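# Lower the cover fully onto the toaster

## Task

Set the cover onto the toaster so that it rests fully seated, all the way down.

## Robot and tools

Robot: two arms, left_arm and right_arm, each ending in a parallel gripper. The gripper's fingers extend along its own +z axis and close along its own y axis. The reported end_effector_position is the spot between the finger pads, roughly 1 cm back from the tips.

Scene frame: origin at table-top height, halfway between the two arms' nominal bases. +x runs out over the table, +z is up, and left_arm sits on the +y side (arm names do not match image left/right). Positions are in metres and orientations are quaternions in w,x,y,z order. Reported hand positions can be slightly wrong, more so at long reach. A BASES line, if present, gives the calibrated base spots.

execute_actions(actions, cameras): actions is a list of actions. Each action is a table of up to 15 rows, and each row lasts one control step of 1/30 s. If a table has fewer than 15 rows, its final row repeats until 15 steps are used. Every row is a single flat list of 14 numbers, each between -1 and 1, covering both arms even when only one moves. The order is left_arm dx, dy, dz, rx, ry, rz, opening, then right_arm dx, dy, dz, rx, ry, rz, opening. The six pose numbers are offsets along the scene axes from that arm's Hand target as it stood when the action began. Every row counts from that same starting point, not from the row before, and the next action starts from the new Hand target, so sending the same offset again moves the arm further. Scale: 1.0 equals 0.6 m for dx, dy, dz, or 180 degrees for rotation; rx, ry, rz form one rotation vector, turning about the Hand target's position. If the length of dx, dy, dz exceeds 1.0 it may be shortened along the same direction. Six zeros keep an arm at its Hand target. Opening is absolute, not an offset: +1 is fully open (0.094 m), -1 is closed. A 0 there is a real command, so resend the current opening to leave a gripper alone. An empty actions list just returns state and images. cameras selects images: omitted, null or ["all"] gives all, [] gives none, and an unknown name invalidates the call.

move(target, speed, blend, opening_speed, blocking, cameras): target is either one 14-number row laid out as above, or a list of up to 15 such rows differing only in pose offsets. All rows count from the same Hand targets at the move's start, not from the previous row. Paths are straight, and all arms finish together. speed is the top path speed in m/s, 0.002 to 0.5, default 0.25; rotation is capped at twice that value in rad/s. Give one number or one per row. blend, in metres, rounds corners at intermediate rows; default 0 stops at each row. opening_speed, at least 0.2 per second on the -1 to +1 scale, ramps the fingers; without it the opening is sent at once. The whole move is capped at 10 s. Paths do not avoid obstacles or the other arm. Faster moves lag and stray more and hit harder. With blocking=false the result comes after about 0.5 s while the move continues; call wait or stop before sending anything new. The result adds a move: line: done (at rest within 10 mm and 2 degrees), off_target, moving, held or fault, plus limits=paced (pose clipped) or limits=held (steps withheld). Done says nothing about contact.

wait(seconds): 0 to 10 s, robot holds its last command; a running move keeps going. stop(): brakes a running move; fingers keep moving unless opening_speed was set. zoom_image(camera, region): region [x0, y0, x1, y1] in pixels of that camera's latest image, top-left is (0, 0), at most 504 by 504. finished_scene(scene): the first call only asks you to verify; a second call, in a later reply, ends the scene for good, and the cover must stay seated without the robot holding it.

Cameras: cam_head_left, cam_head_right, cam_high, cam_low (896x504 each), cam_left_wrist, cam_right_wrist (616x616).

Controller behaviour: each step, the commanded pose is clipped to within 100 mm and 20 degrees of the measured gripper pose. Hand target in a result is the last commanded pose after clipping; base later offsets on it. The gripper often rests about 1 cm away from its target because of friction and weight, which is not proof of contact. An arm blocked by an object keeps pushing until you command its target back past the gripper. A pose unreachable line names an arm whose command the clearance check withheld; that check does not stop gripper-to-gripper contact.

Gripping: grip_measured uses the opening scale; it reads slightly wide when empty and up to about 0.064 narrower than a hard part under full squeeze. Commanding about 0.11 below the touch reading gives full force (roughly 50 to 62 N per pad). To release, command well above grip_measured. grip_effort_nm is motor effort, negative closing, and is not a pad force.

Other readings: Joint positions (last value is finger opening in metres), joint torques (include arm weight; values 3 and 4 wrap at ±28 N m), step readings with HELD marks, Tool commands.

Joint ranges (rad): waist -2.880 to 2.880, shoulder 0.000 to 3.142, elbow 0.000 to 3.019 (straight at 2.964), wrist pitch -1.693 to 1.571, wrist yaw -1.571 to 1.571, wrist roll -2.094 to 2.094.

Avoid: dropping the cover, letting anything fall or be left off the table, releasing parts still in motion, slamming or pressing hard, and any forceful contact between the two arms, which can fail the scene. The held part may occasionally be tugged, so grip firmly. Motors heat when holding loads, reaching far out or pushing at unreachable poses; a MOTOR HOT line warns near 85 °C, and at 100 °C the arm goes limp for 30 to 60 s or more (OVER-TEMPERATURE FAULT).

Each tool is called after ">>>" as name(argument=value, ...) on one line, values as JSON.

## Session

>>> execute_actions(actions=[])

Scene clock: 0.00 s.
left_arm: end_effector_position=(+0.6859, +0.2742, +0.1082) grip_measured=+1.000 grip_effort_nm=n/a end_effector_quat_wxyz=(+0.188, -0.316, +0.888, +0.275) | right_arm: end_effector_position=(+0.9121, -0.3845, +0.2661) grip_measured=+1.000 grip_effort_nm=n/a end_effector_quat_wxyz=(+0.405, +0.051, +0.893, -0.187)
Joint positions: left_arm=[-0.131 2.278 2.089 -1.275 -0.672 -0.774 0.094] | right_arm=[-0.156 2.417 2.555 -0.817 0.293 -0.146 0.094]
Joint velocities: left_arm=[-0.005 -0.015 0.007 0.002 0.022 -0.066 0] | right_arm=[-0.005 -0.005 0.007 -0.012 -0.095 -0.007 0]
Joint torques (N m): no reading
Heat: left arm: hottest shoulder 29 °C; right arm: hottest shoulder 33 °C.
Hand target: left_arm +0.6933, +0.2733, +0.1226; +0.202, -0.321, +0.886, +0.268 | right_arm +0.9154, -0.3848, +0.2776; +0.416, +0.053, +0.888, -0.187
Tool commands: left_gripper/opening=+1.0 right_gripper/opening=+1.0

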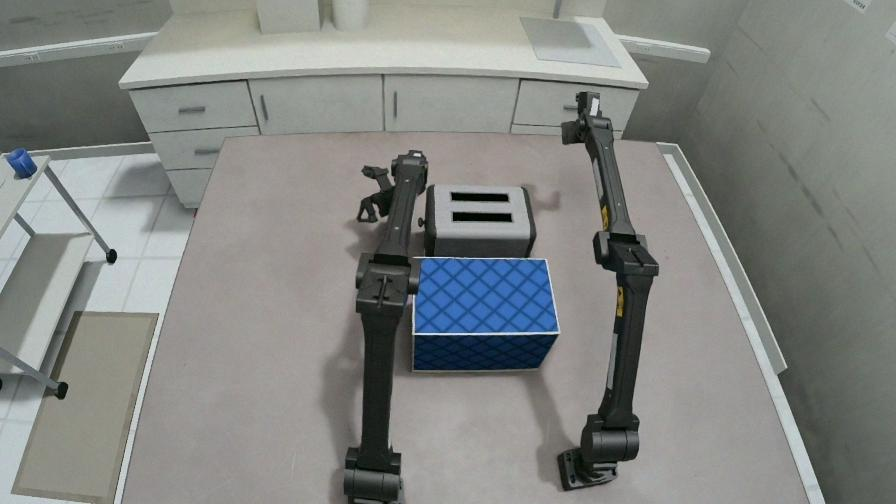

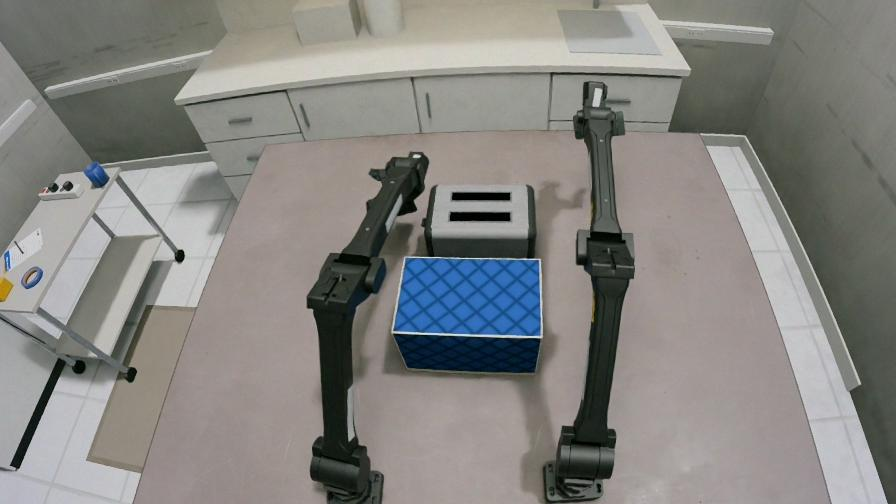

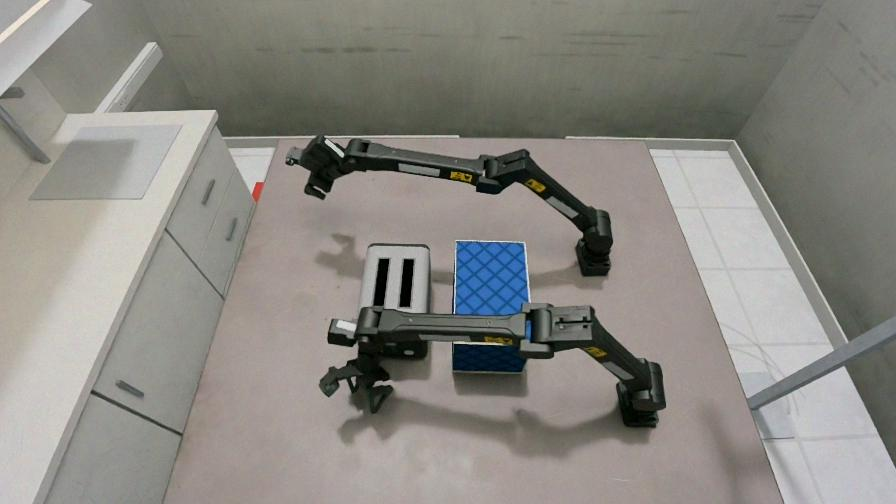

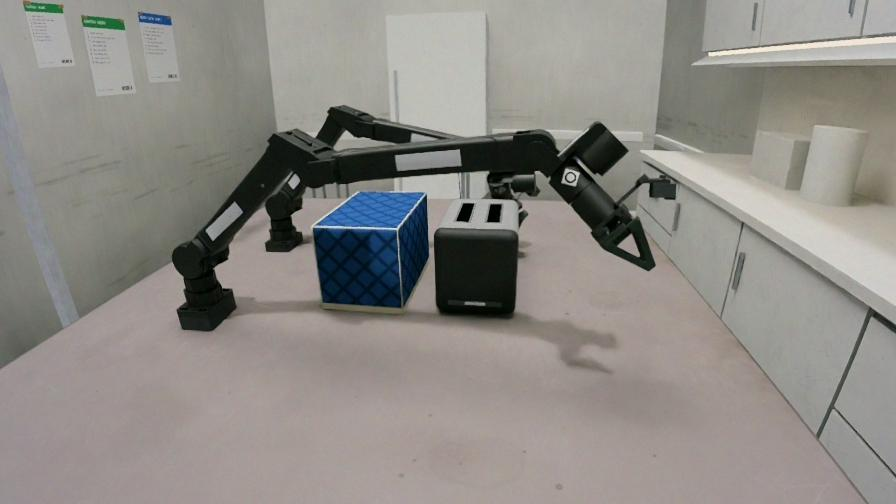

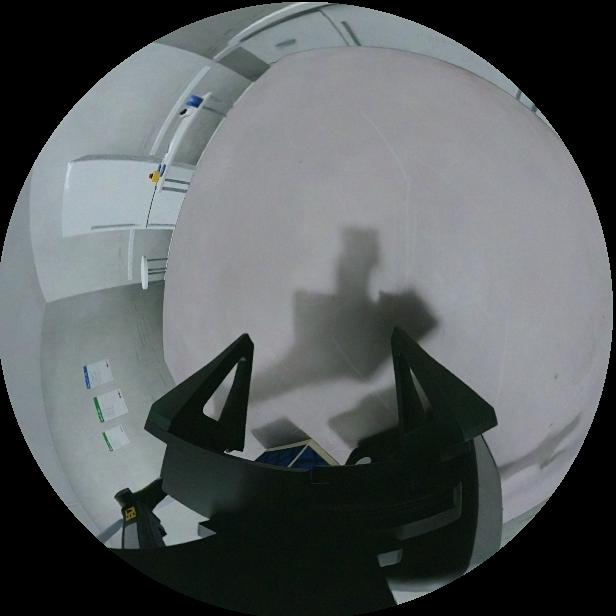

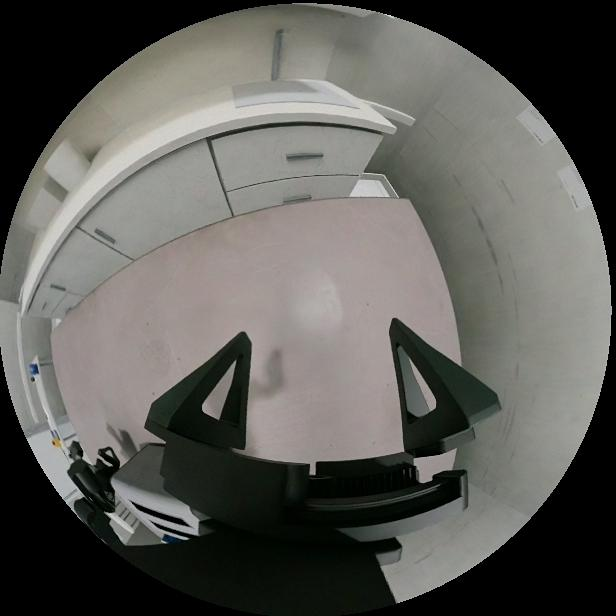

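>>> zoom_image(camera="cam_low", region=[280, 160, 680, 360])

>>> zoom_image(camera="cam_head_right", region=[340, 140, 640, 400])

>>> zoom_image(camera="cam_high", region=[300, 200, 680, 440])

Scaled by 1.260.

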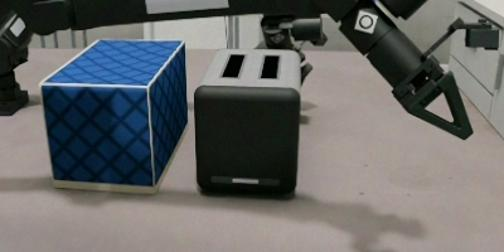

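Scaled by 1.680.

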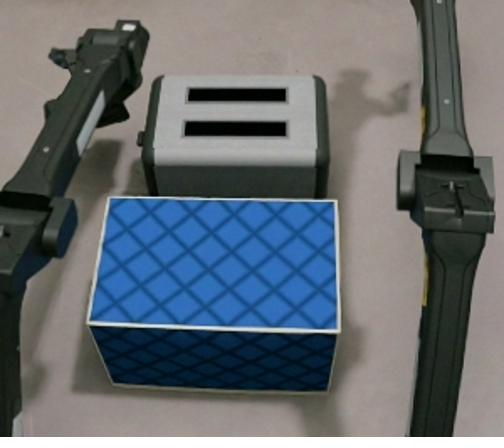

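Scaled by 1.326.

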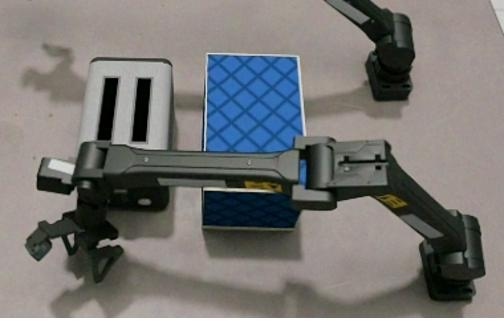

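>>> move(target=[[0,0.15,0.4,0,0,0,1,-0.1,0,0.15,0,0,0,1],[-0.239,0.295,0.379,-0.2,-0.117,-0.756,1,-0.609,-0.025,0.12,0.115,0.027,0.584,1]], speed=0.4, blend=0.03)

Scene clock: 40.13 s.
left_arm: end_effector_position=(+0.5594, +0.4428, +0.3395) grip_measured=+1.000 grip_effort_nm=-0.002 end_effector_quat_wxyz=(+0.448, +0.521, +0.701, -0.192) | right_arm: end_effector_position=(+0.5603, -0.3989, +0.3466) grip_measured=+1.000 grip_effort_nm=-0.007 end_effector_quat_wxyz=(+0.426, -0.543, +0.699, +0.187)
Joint positions: left_arm=[0.53 1.965 2.061 -1.679 1.018 1.822 0.094] | right_arm=[-0.588 1.848 1.871 -1.672 -0.965 -1.913 0.094]
Joint velocities: left_arm=[-0.005 -0.005 -0.007 -0.007 -0.095 -0.007 0] | right_arm=[-0.005 -0.024 -0.002 -0.002 0.051 -0.037 0]
Joint torques (N m): left_arm=[0.73 -23.47 7.64 -0.44 0.48 0.13] | right_arm=[-1.73 -15.91 7.71 -0.28 -0.45 -0.04]
Heat: left arm: hottest shoulder 36 °C; right arm: hottest shoulder 37 °C.
Hand target: left_arm +0.5526, +0.4470, +0.3562; +0.378, +0.592, +0.636, -0.319 | right_arm +0.5519, -0.4016, +0.3526; +0.363, -0.602, +0.634, +0.323
Off the commanded pose: left_arm 0.016 m, 26 deg; orientation clipped | right_arm 0.011 m, 24 deg; orientation clipped.
joint sent to its limit (left arm) — joint 4 (wrist pitch), lower limit. The joint targets are off in position and orientation.
joint sent to its limit (right arm) — joint 4 (wrist pitch), lower limit. The joint targets are off in position and orientation.
move: off_target (left_arm, right_arm); limits=paced

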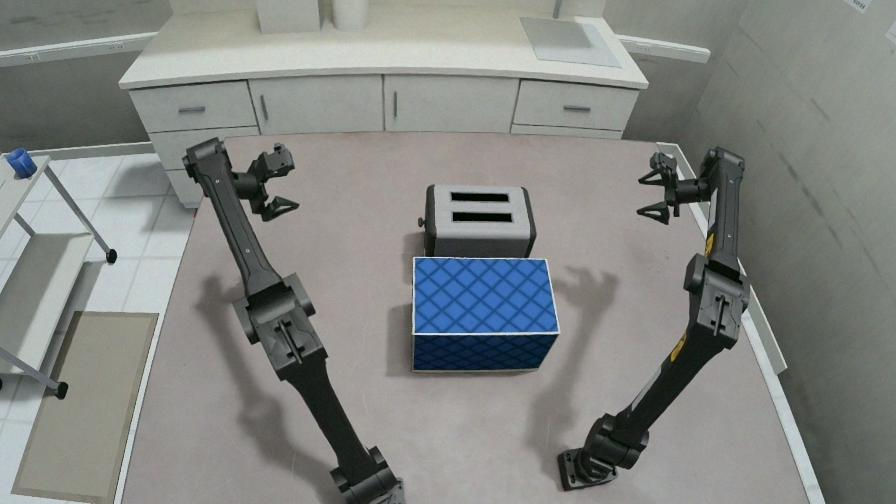

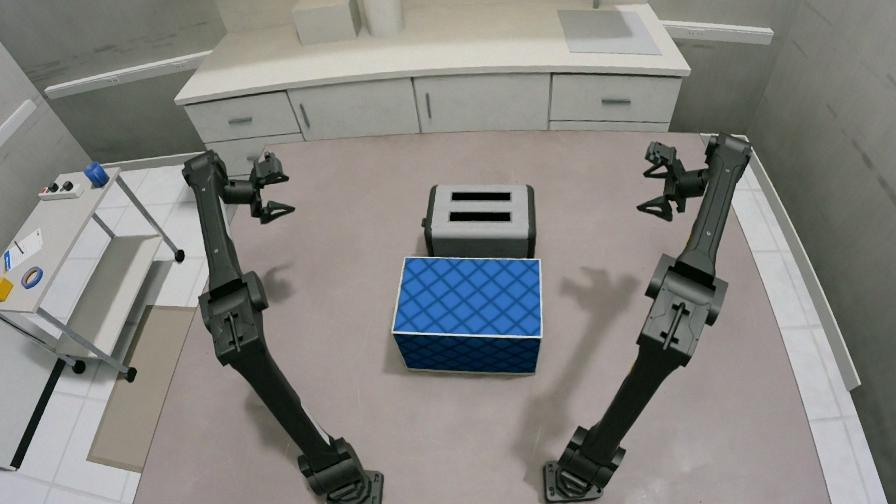

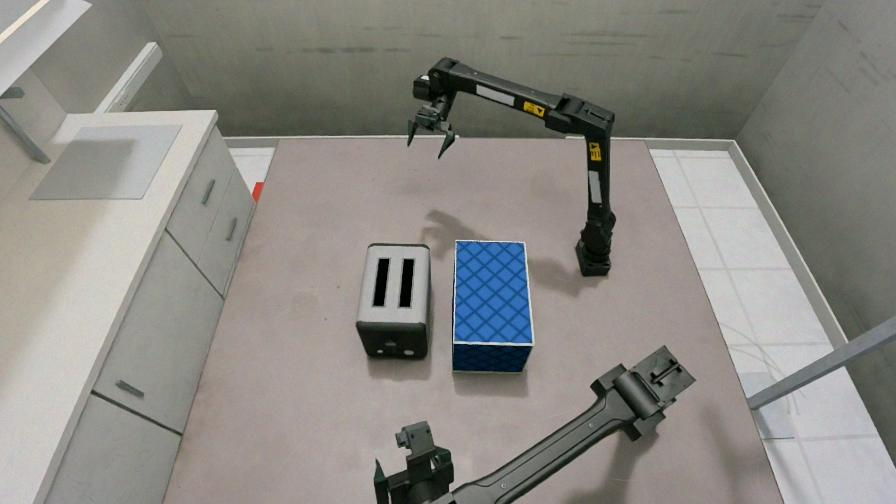

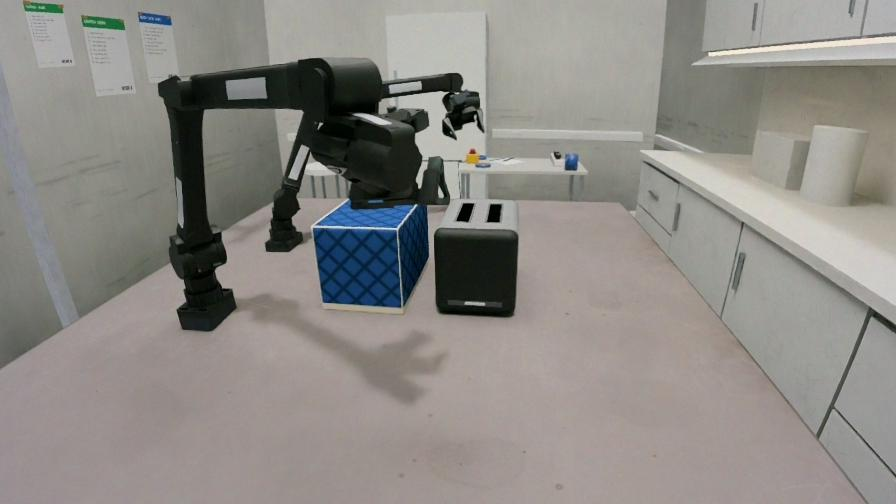

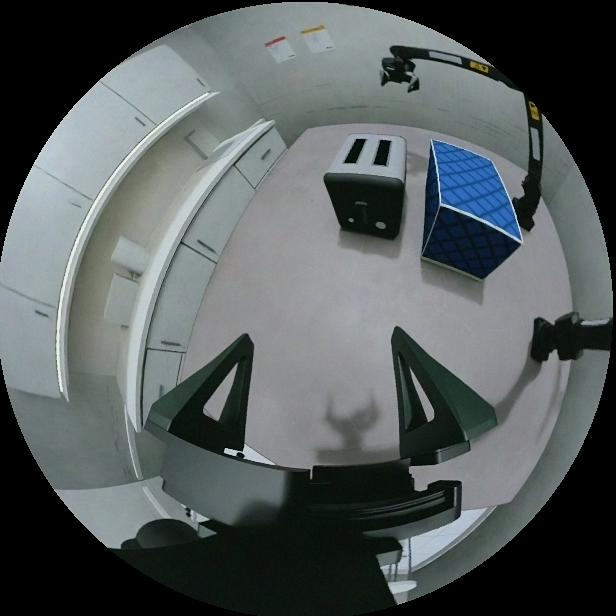

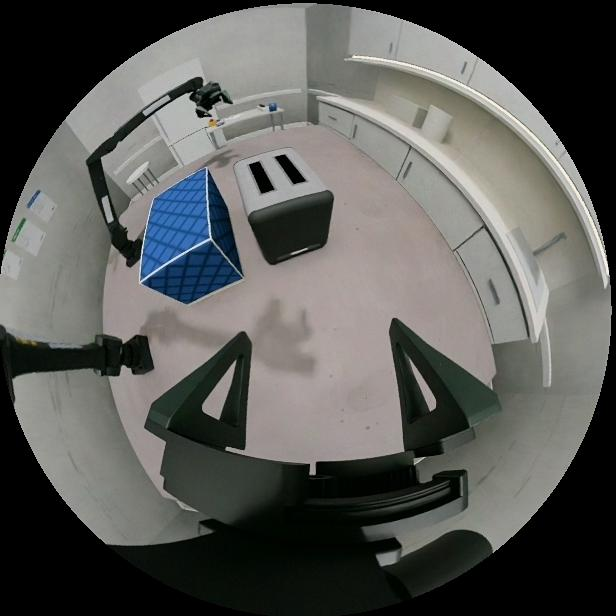

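>>> move(target=[-0.254,-0.195,-0.177,0.078,0.017,-0.029,1,-0.253,0.12,-0.171,-0.078,0.017,0.029,1])

Scene clock: 62.83 s.
left_arm: end_effector_position=(+0.4015, +0.3387, +0.2345) grip_measured=+1.000 grip_effort_nm=-0.002 end_effector_quat_wxyz=(+0.275, +0.636, +0.674, -0.257) | right_arm: end_effector_position=(+0.4050, -0.3363, +0.2457) grip_measured=+1.000 grip_effort_nm=-0.017 end_effector_quat_wxyz=(+0.243, -0.622, +0.704, +0.241)
Joint positions: left_arm=[0.428 1.675 1.448 -1.682 0.707 2.073 0.094] | right_arm=[-0.553 1.6 1.352 -1.672 -0.618 -2.075 0.094]
Joint velocities: left_arm=[0.005 0.005 -0.002 -0.007 -0.066 -0.037 0] | right_arm=[-0.015 -0.005 0.017 -0.002 0.037 0.022 0]
Joint torques (N m): left_arm=[-0.97 -18.37 6.74 -0.83 0.34 0.14] | right_arm=[-0.09 -11.99 7.02 -0.72 -0.27 -0.06]
Heat: left arm: hottest shoulder 36 °C; right arm: hottest shoulder 38 °C.
Hand target: left_arm +0.3993, +0.3322, +0.2468; +0.270, +0.652, +0.656, -0.269 | right_arm +0.3995, -0.3293, +0.2516; +0.255, -0.661, +0.650, +0.275
Off the commanded pose: left_arm 0.018 m, 4 deg | right_arm 0.009 m, 9 deg.
joint sent to its limit (left arm) — joint 4 (wrist pitch), lower limit. The joint targets are off in position and orientation.
joint sent to its limit (right arm) — joint 4 (wrist pitch), lower limit; joint 6 (wrist roll), lower limit. The joint targets are off in orientation, not in position.
move: off_target (left_arm, right_arm)

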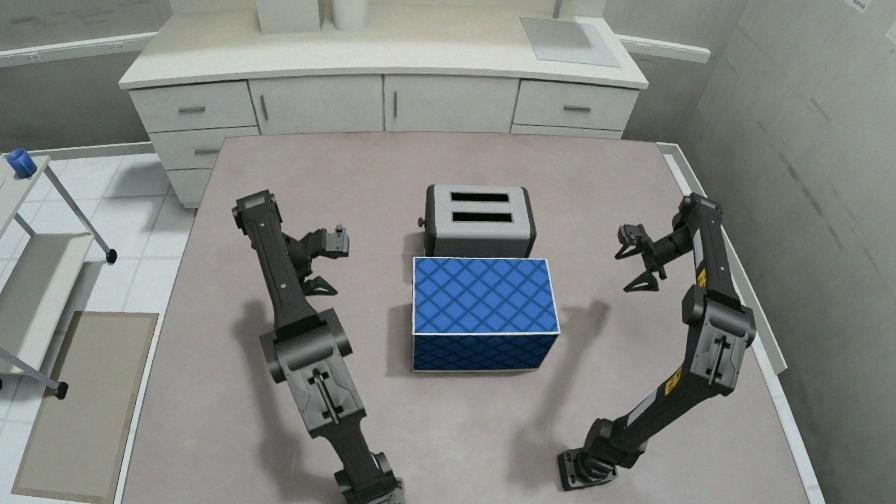

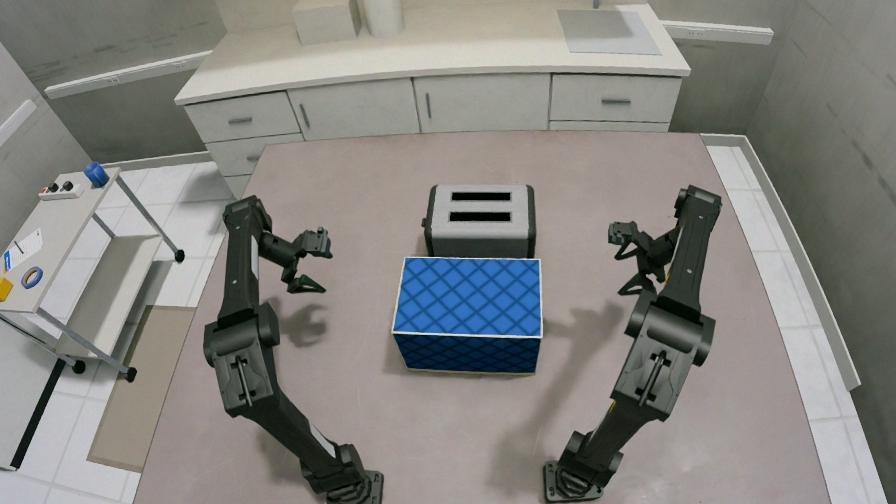

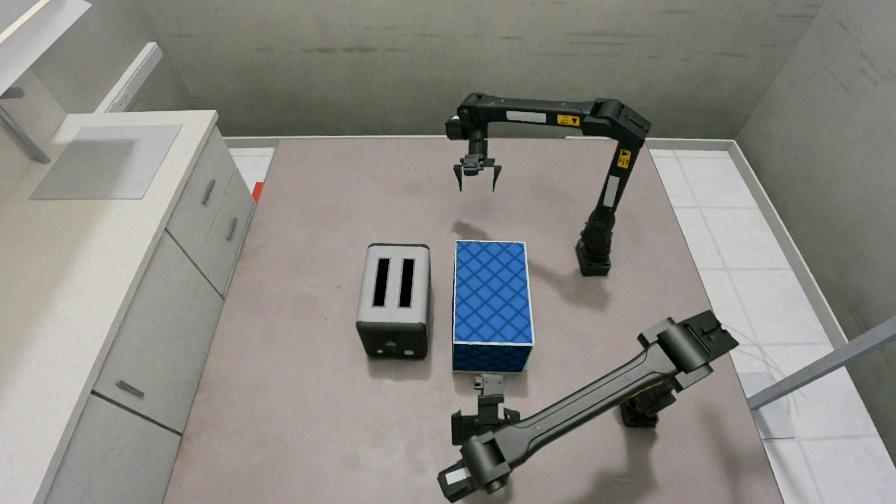

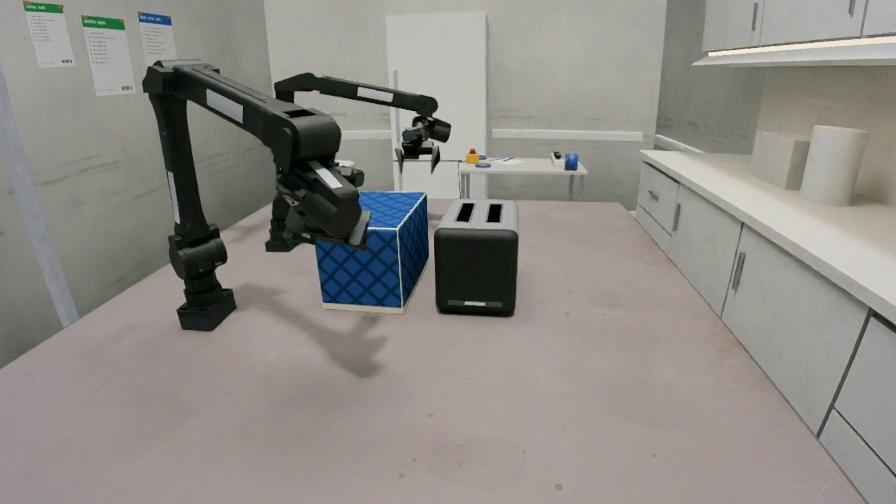

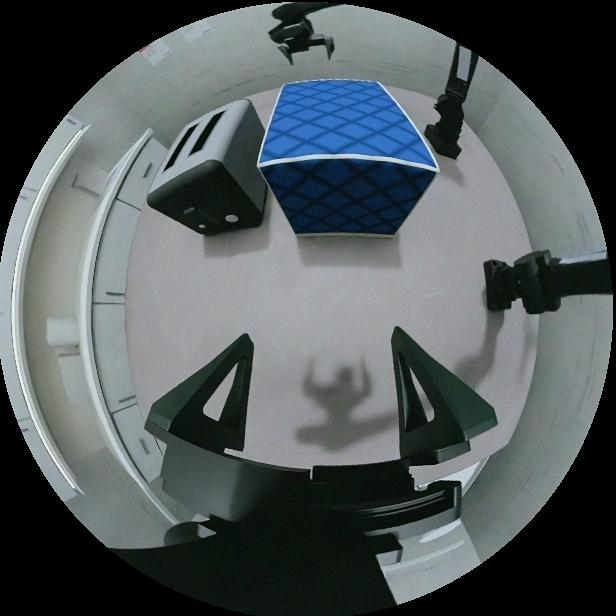

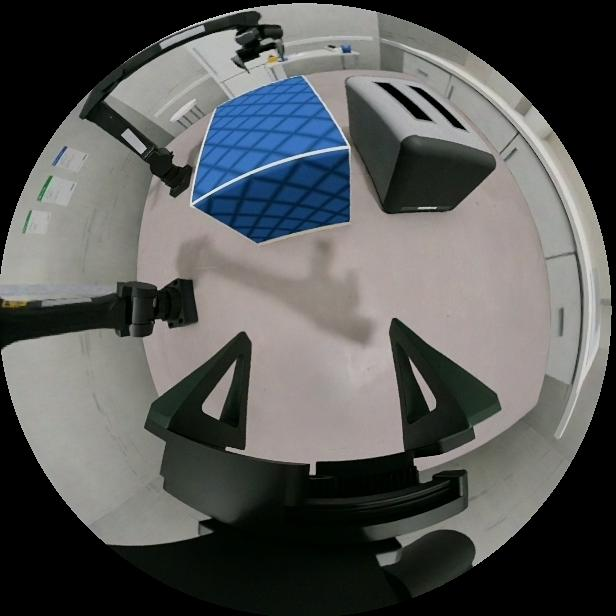

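>>> move(target=[-0.024,-0.137,-0.178,0,0,0,1,-0.024,0.132,-0.186,0,0,0,1])

>>> zoom_image(camera="cam_head_right", region=[240, 160, 700, 400])

Scene clock: 70.07 s.
left_arm: end_effector_position=(+0.3804, +0.2566, +0.1365) grip_measured=+1.000 grip_effort_nm=-0.002 end_effector_quat_wxyz=(+0.266, +0.649, +0.658, -0.274) | right_arm: end_effector_position=(+0.3861, -0.2541, +0.1531) grip_measured=+1.000 grip_effort_nm=-0.012 end_effector_quat_wxyz=(-0.261, +0.662, -0.652, -0.261)
Joint positions: left_arm=[0.273 1.659 1.15 -1.336 0.745 1.941 0.094] | right_arm=[-0.405 1.595 1.066 -1.376 -0.692 -2.076 0.094]
Joint velocities: left_arm=[-0.015 -0.005 -0.007 0.012 0.051 -0.037 0] | right_arm=[-0.005 -0.015 0.017 0.017 -0.066 -0.037 0]
Joint torques (N m): left_arm=[-1.08 -14.86 6.02 -0.1 0.63 -0.05] | right_arm=[-0.03 -7.65 6.17 -0.24 -0.66 0.05]
Heat: left arm: hottest shoulder 35 °C; right arm: hottest shoulder 37 °C.
Hand target: left_arm +0.3831, +0.2517, +0.1392; +0.269, +0.652, +0.656, -0.270 | right_arm +0.3840, -0.2485, +0.1409; -0.256, +0.661, -0.649, -0.276
Off the commanded pose: left_arm 0.009 m, 1 deg | right_arm 0.014 m, 2 deg.
move: off_target (right_arm)

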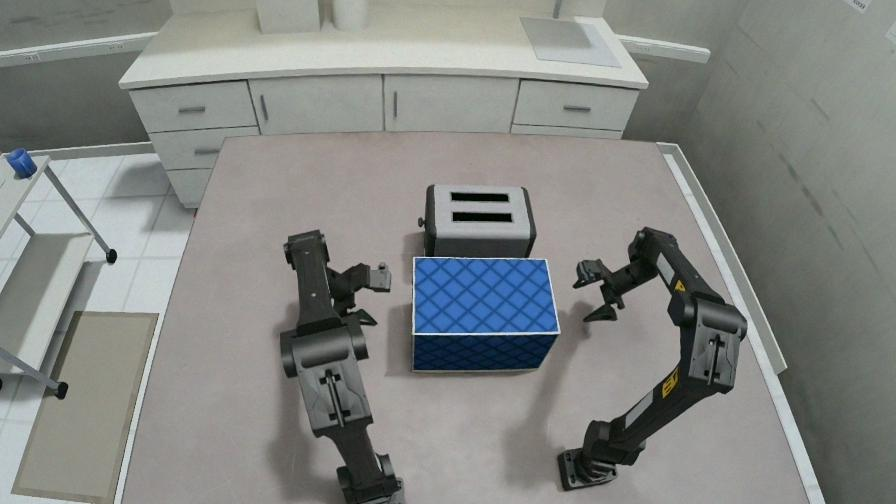

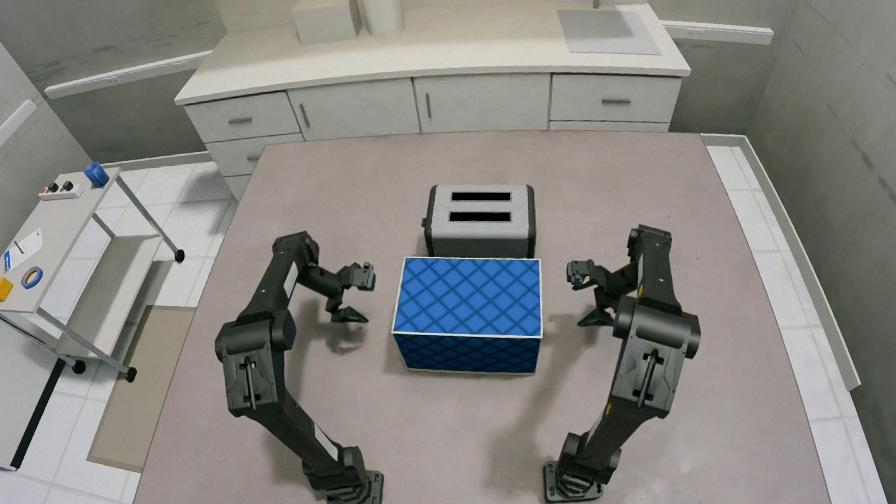

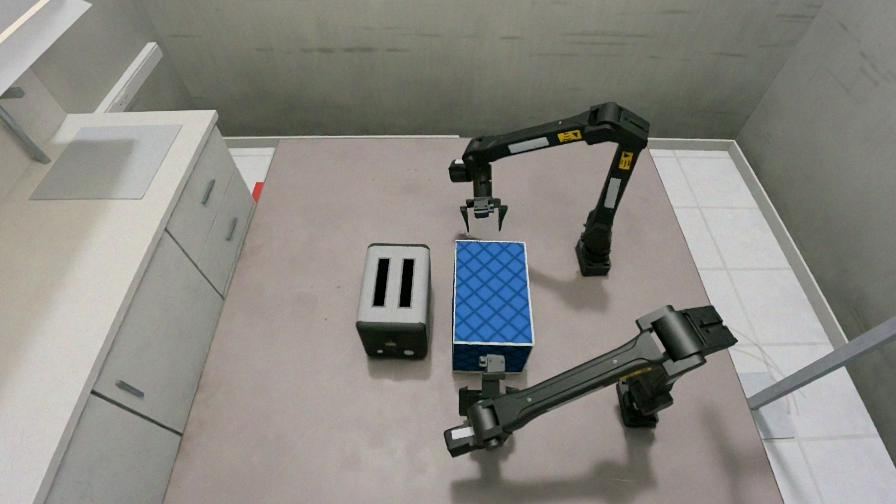

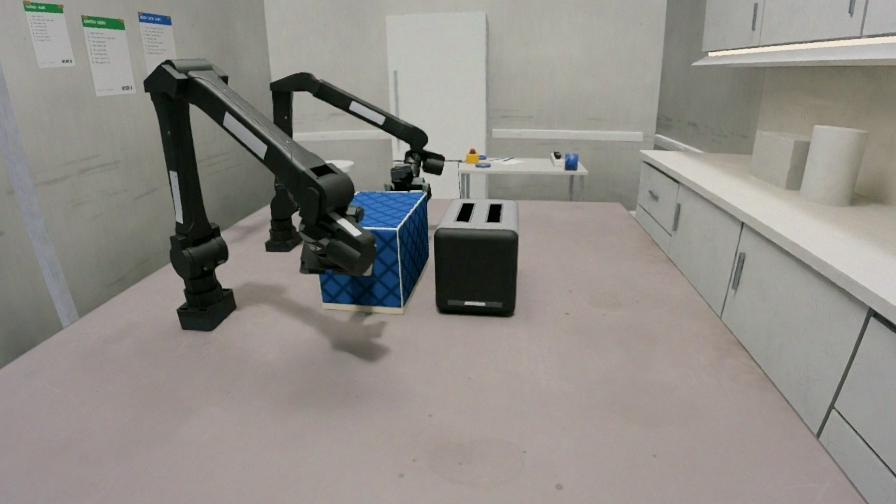

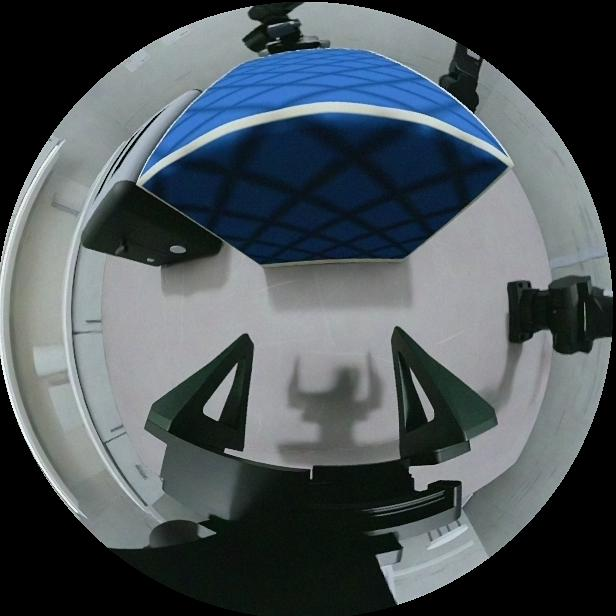

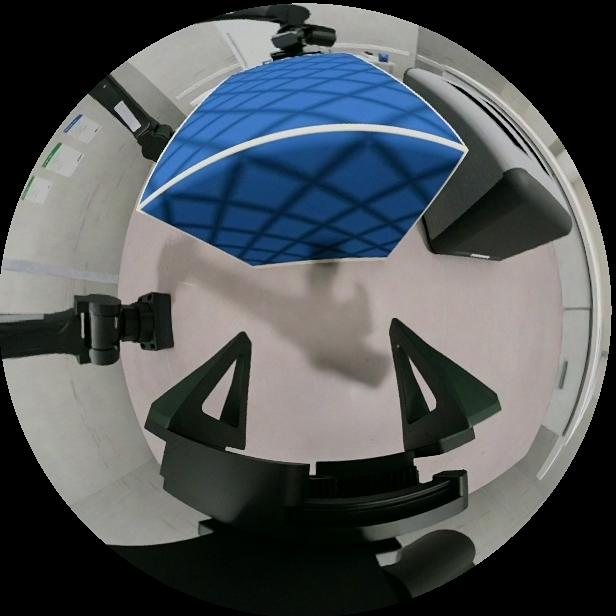

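Scaled by 1.096.

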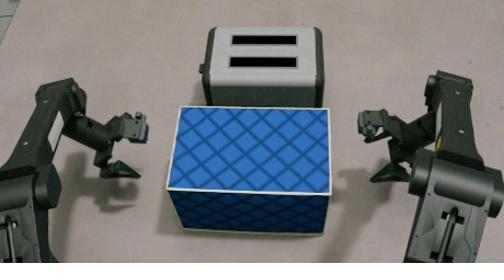

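>>> move(target=[-0.013,-0.02,0,-0.083,0,0,1,0,0.02,-0.015,0.083,0,0,1])

>>> zoom_image(camera="cam_high", region=[400, 180, 700, 460])

Scene clock: 81.47 s.
left_arm: end_effector_position=(+0.3755, +0.2343, +0.1420) grip_measured=+1.000 grip_effort_nm=-0.002 end_effector_quat_wxyz=(+0.348, +0.614, +0.619, -0.343) | right_arm: end_effector_position=(+0.3867, -0.2321, +0.1427) grip_measured=+1.000 grip_effort_nm=-0.007 end_effector_quat_wxyz=(+0.324, -0.607, +0.651, +0.321)
Joint positions: left_arm=[0.284 1.71 1.127 -1.409 0.962 2.074 0.094] | right_arm=[-0.409 1.654 1.022 -1.367 -0.875 -2.076 0.094]
Joint velocities: left_arm=[0.005 -0.005 -0.002 0.002 -0.066 -0.022 0] | right_arm=[0.005 -0.005 0.012 0.007 0.037 -0.037 0]
Joint torques (N m): left_arm=[0.67 -13.27 5.74 -1.07 0.68 0.13] | right_arm=[-2.08 -7.94 5.55 -0.29 -0.71 -0.07]
Heat: left arm: hottest shoulder 35 °C; right arm: hottest shoulder 36 °C.
Hand target: left_arm +0.3756, +0.2403, +0.1394; +0.351, +0.611, +0.616, -0.353 | right_arm +0.3835, -0.2362, +0.1318; -0.340, +0.623, -0.607, -0.358
Off the commanded pose: left_arm 0.006 m, 1 deg | right_arm 0.012 m, 7 deg.
joint sent to its limit (left arm) — joint 6 (wrist roll), upper limit. The joint targets still meet the commanded pose.
joint sent to its limit (right arm) — joint 6 (wrist roll), lower limit. The joint targets are off in orientation, not in position.
move: off_target (right_arm)

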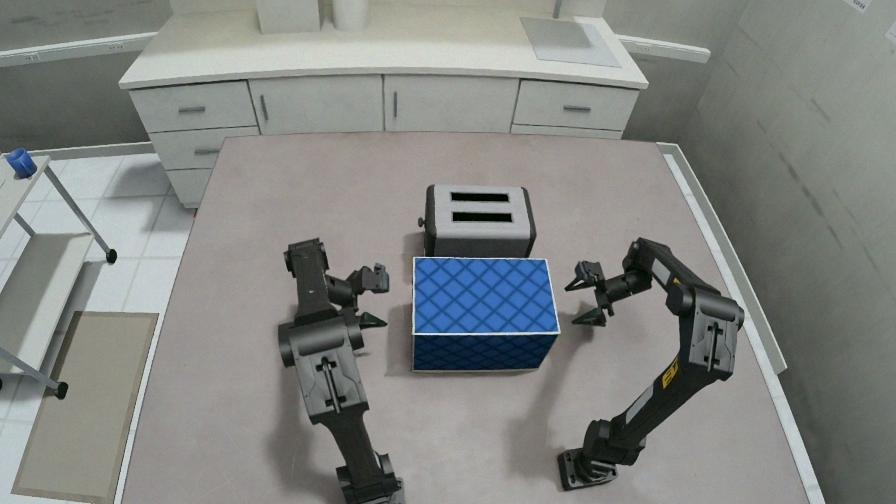

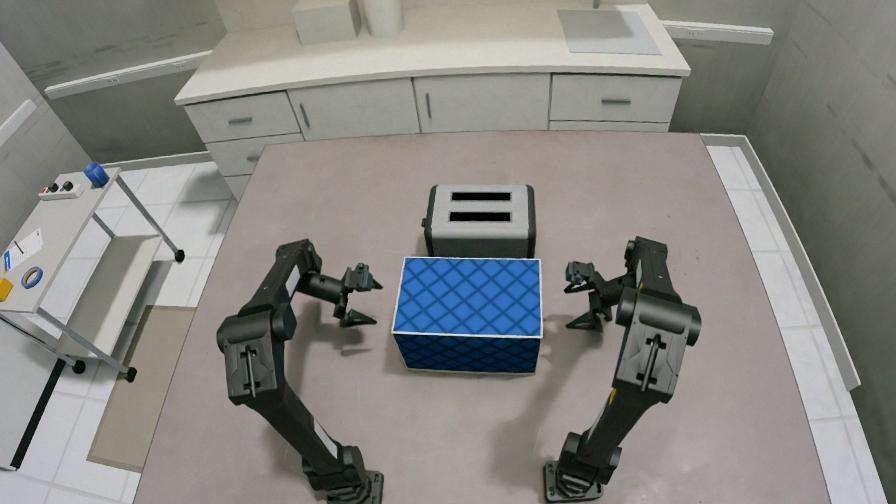

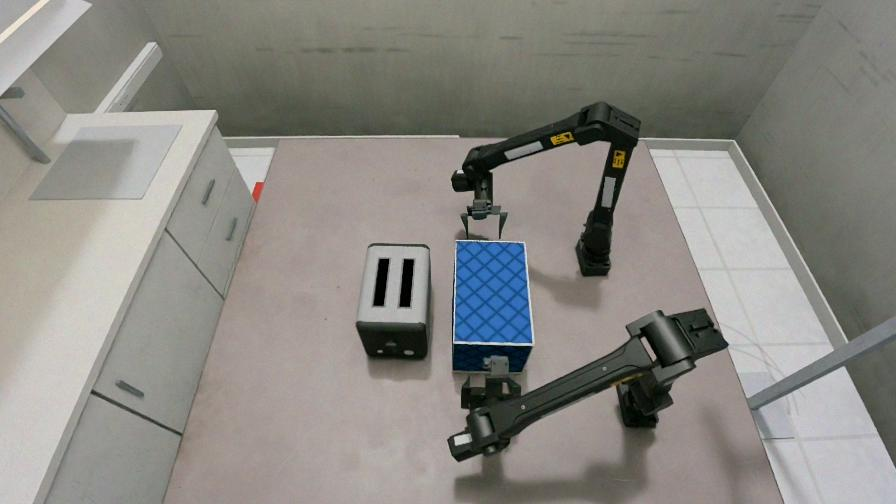

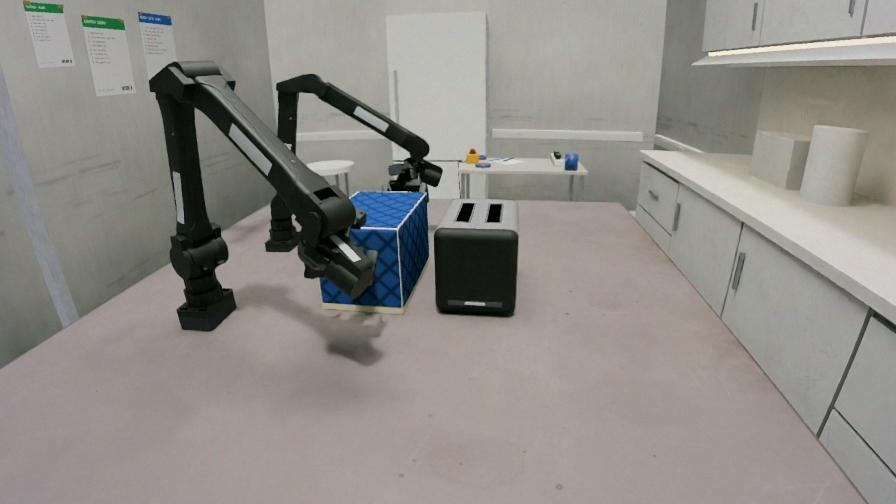

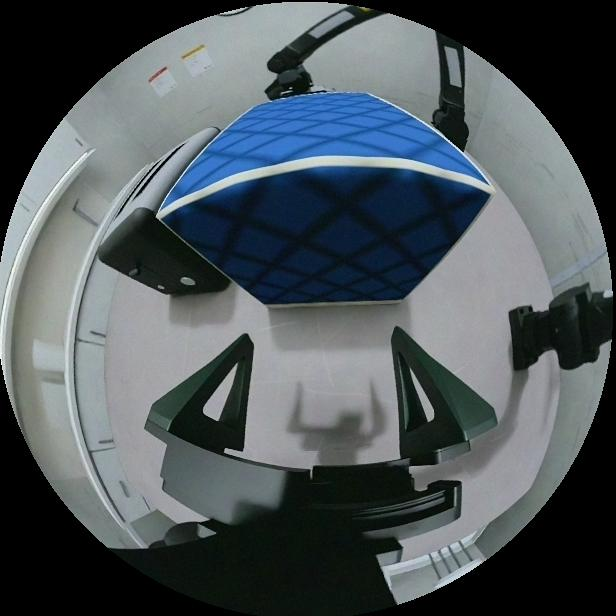

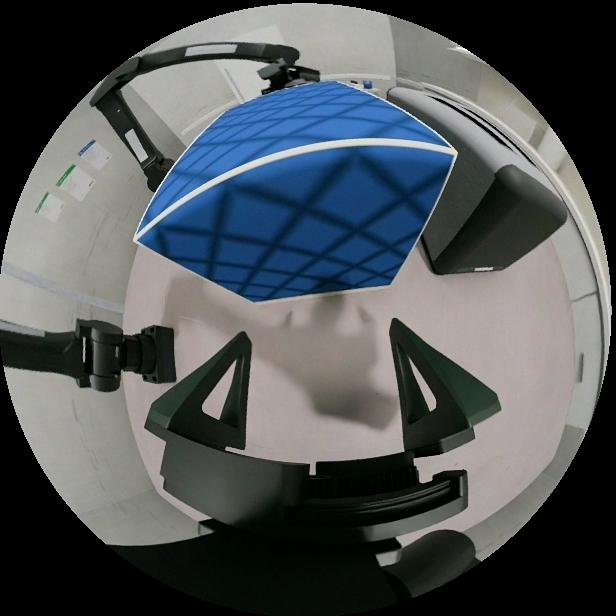

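Scaled by 1.680.

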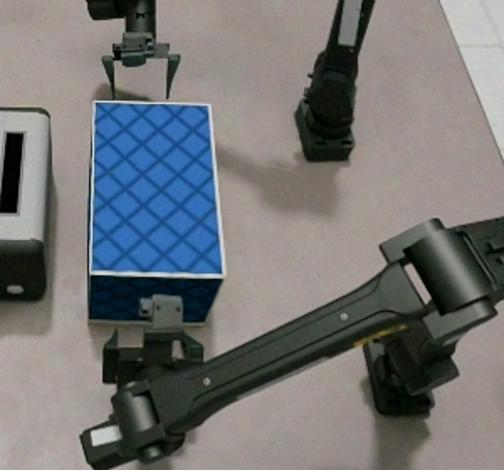

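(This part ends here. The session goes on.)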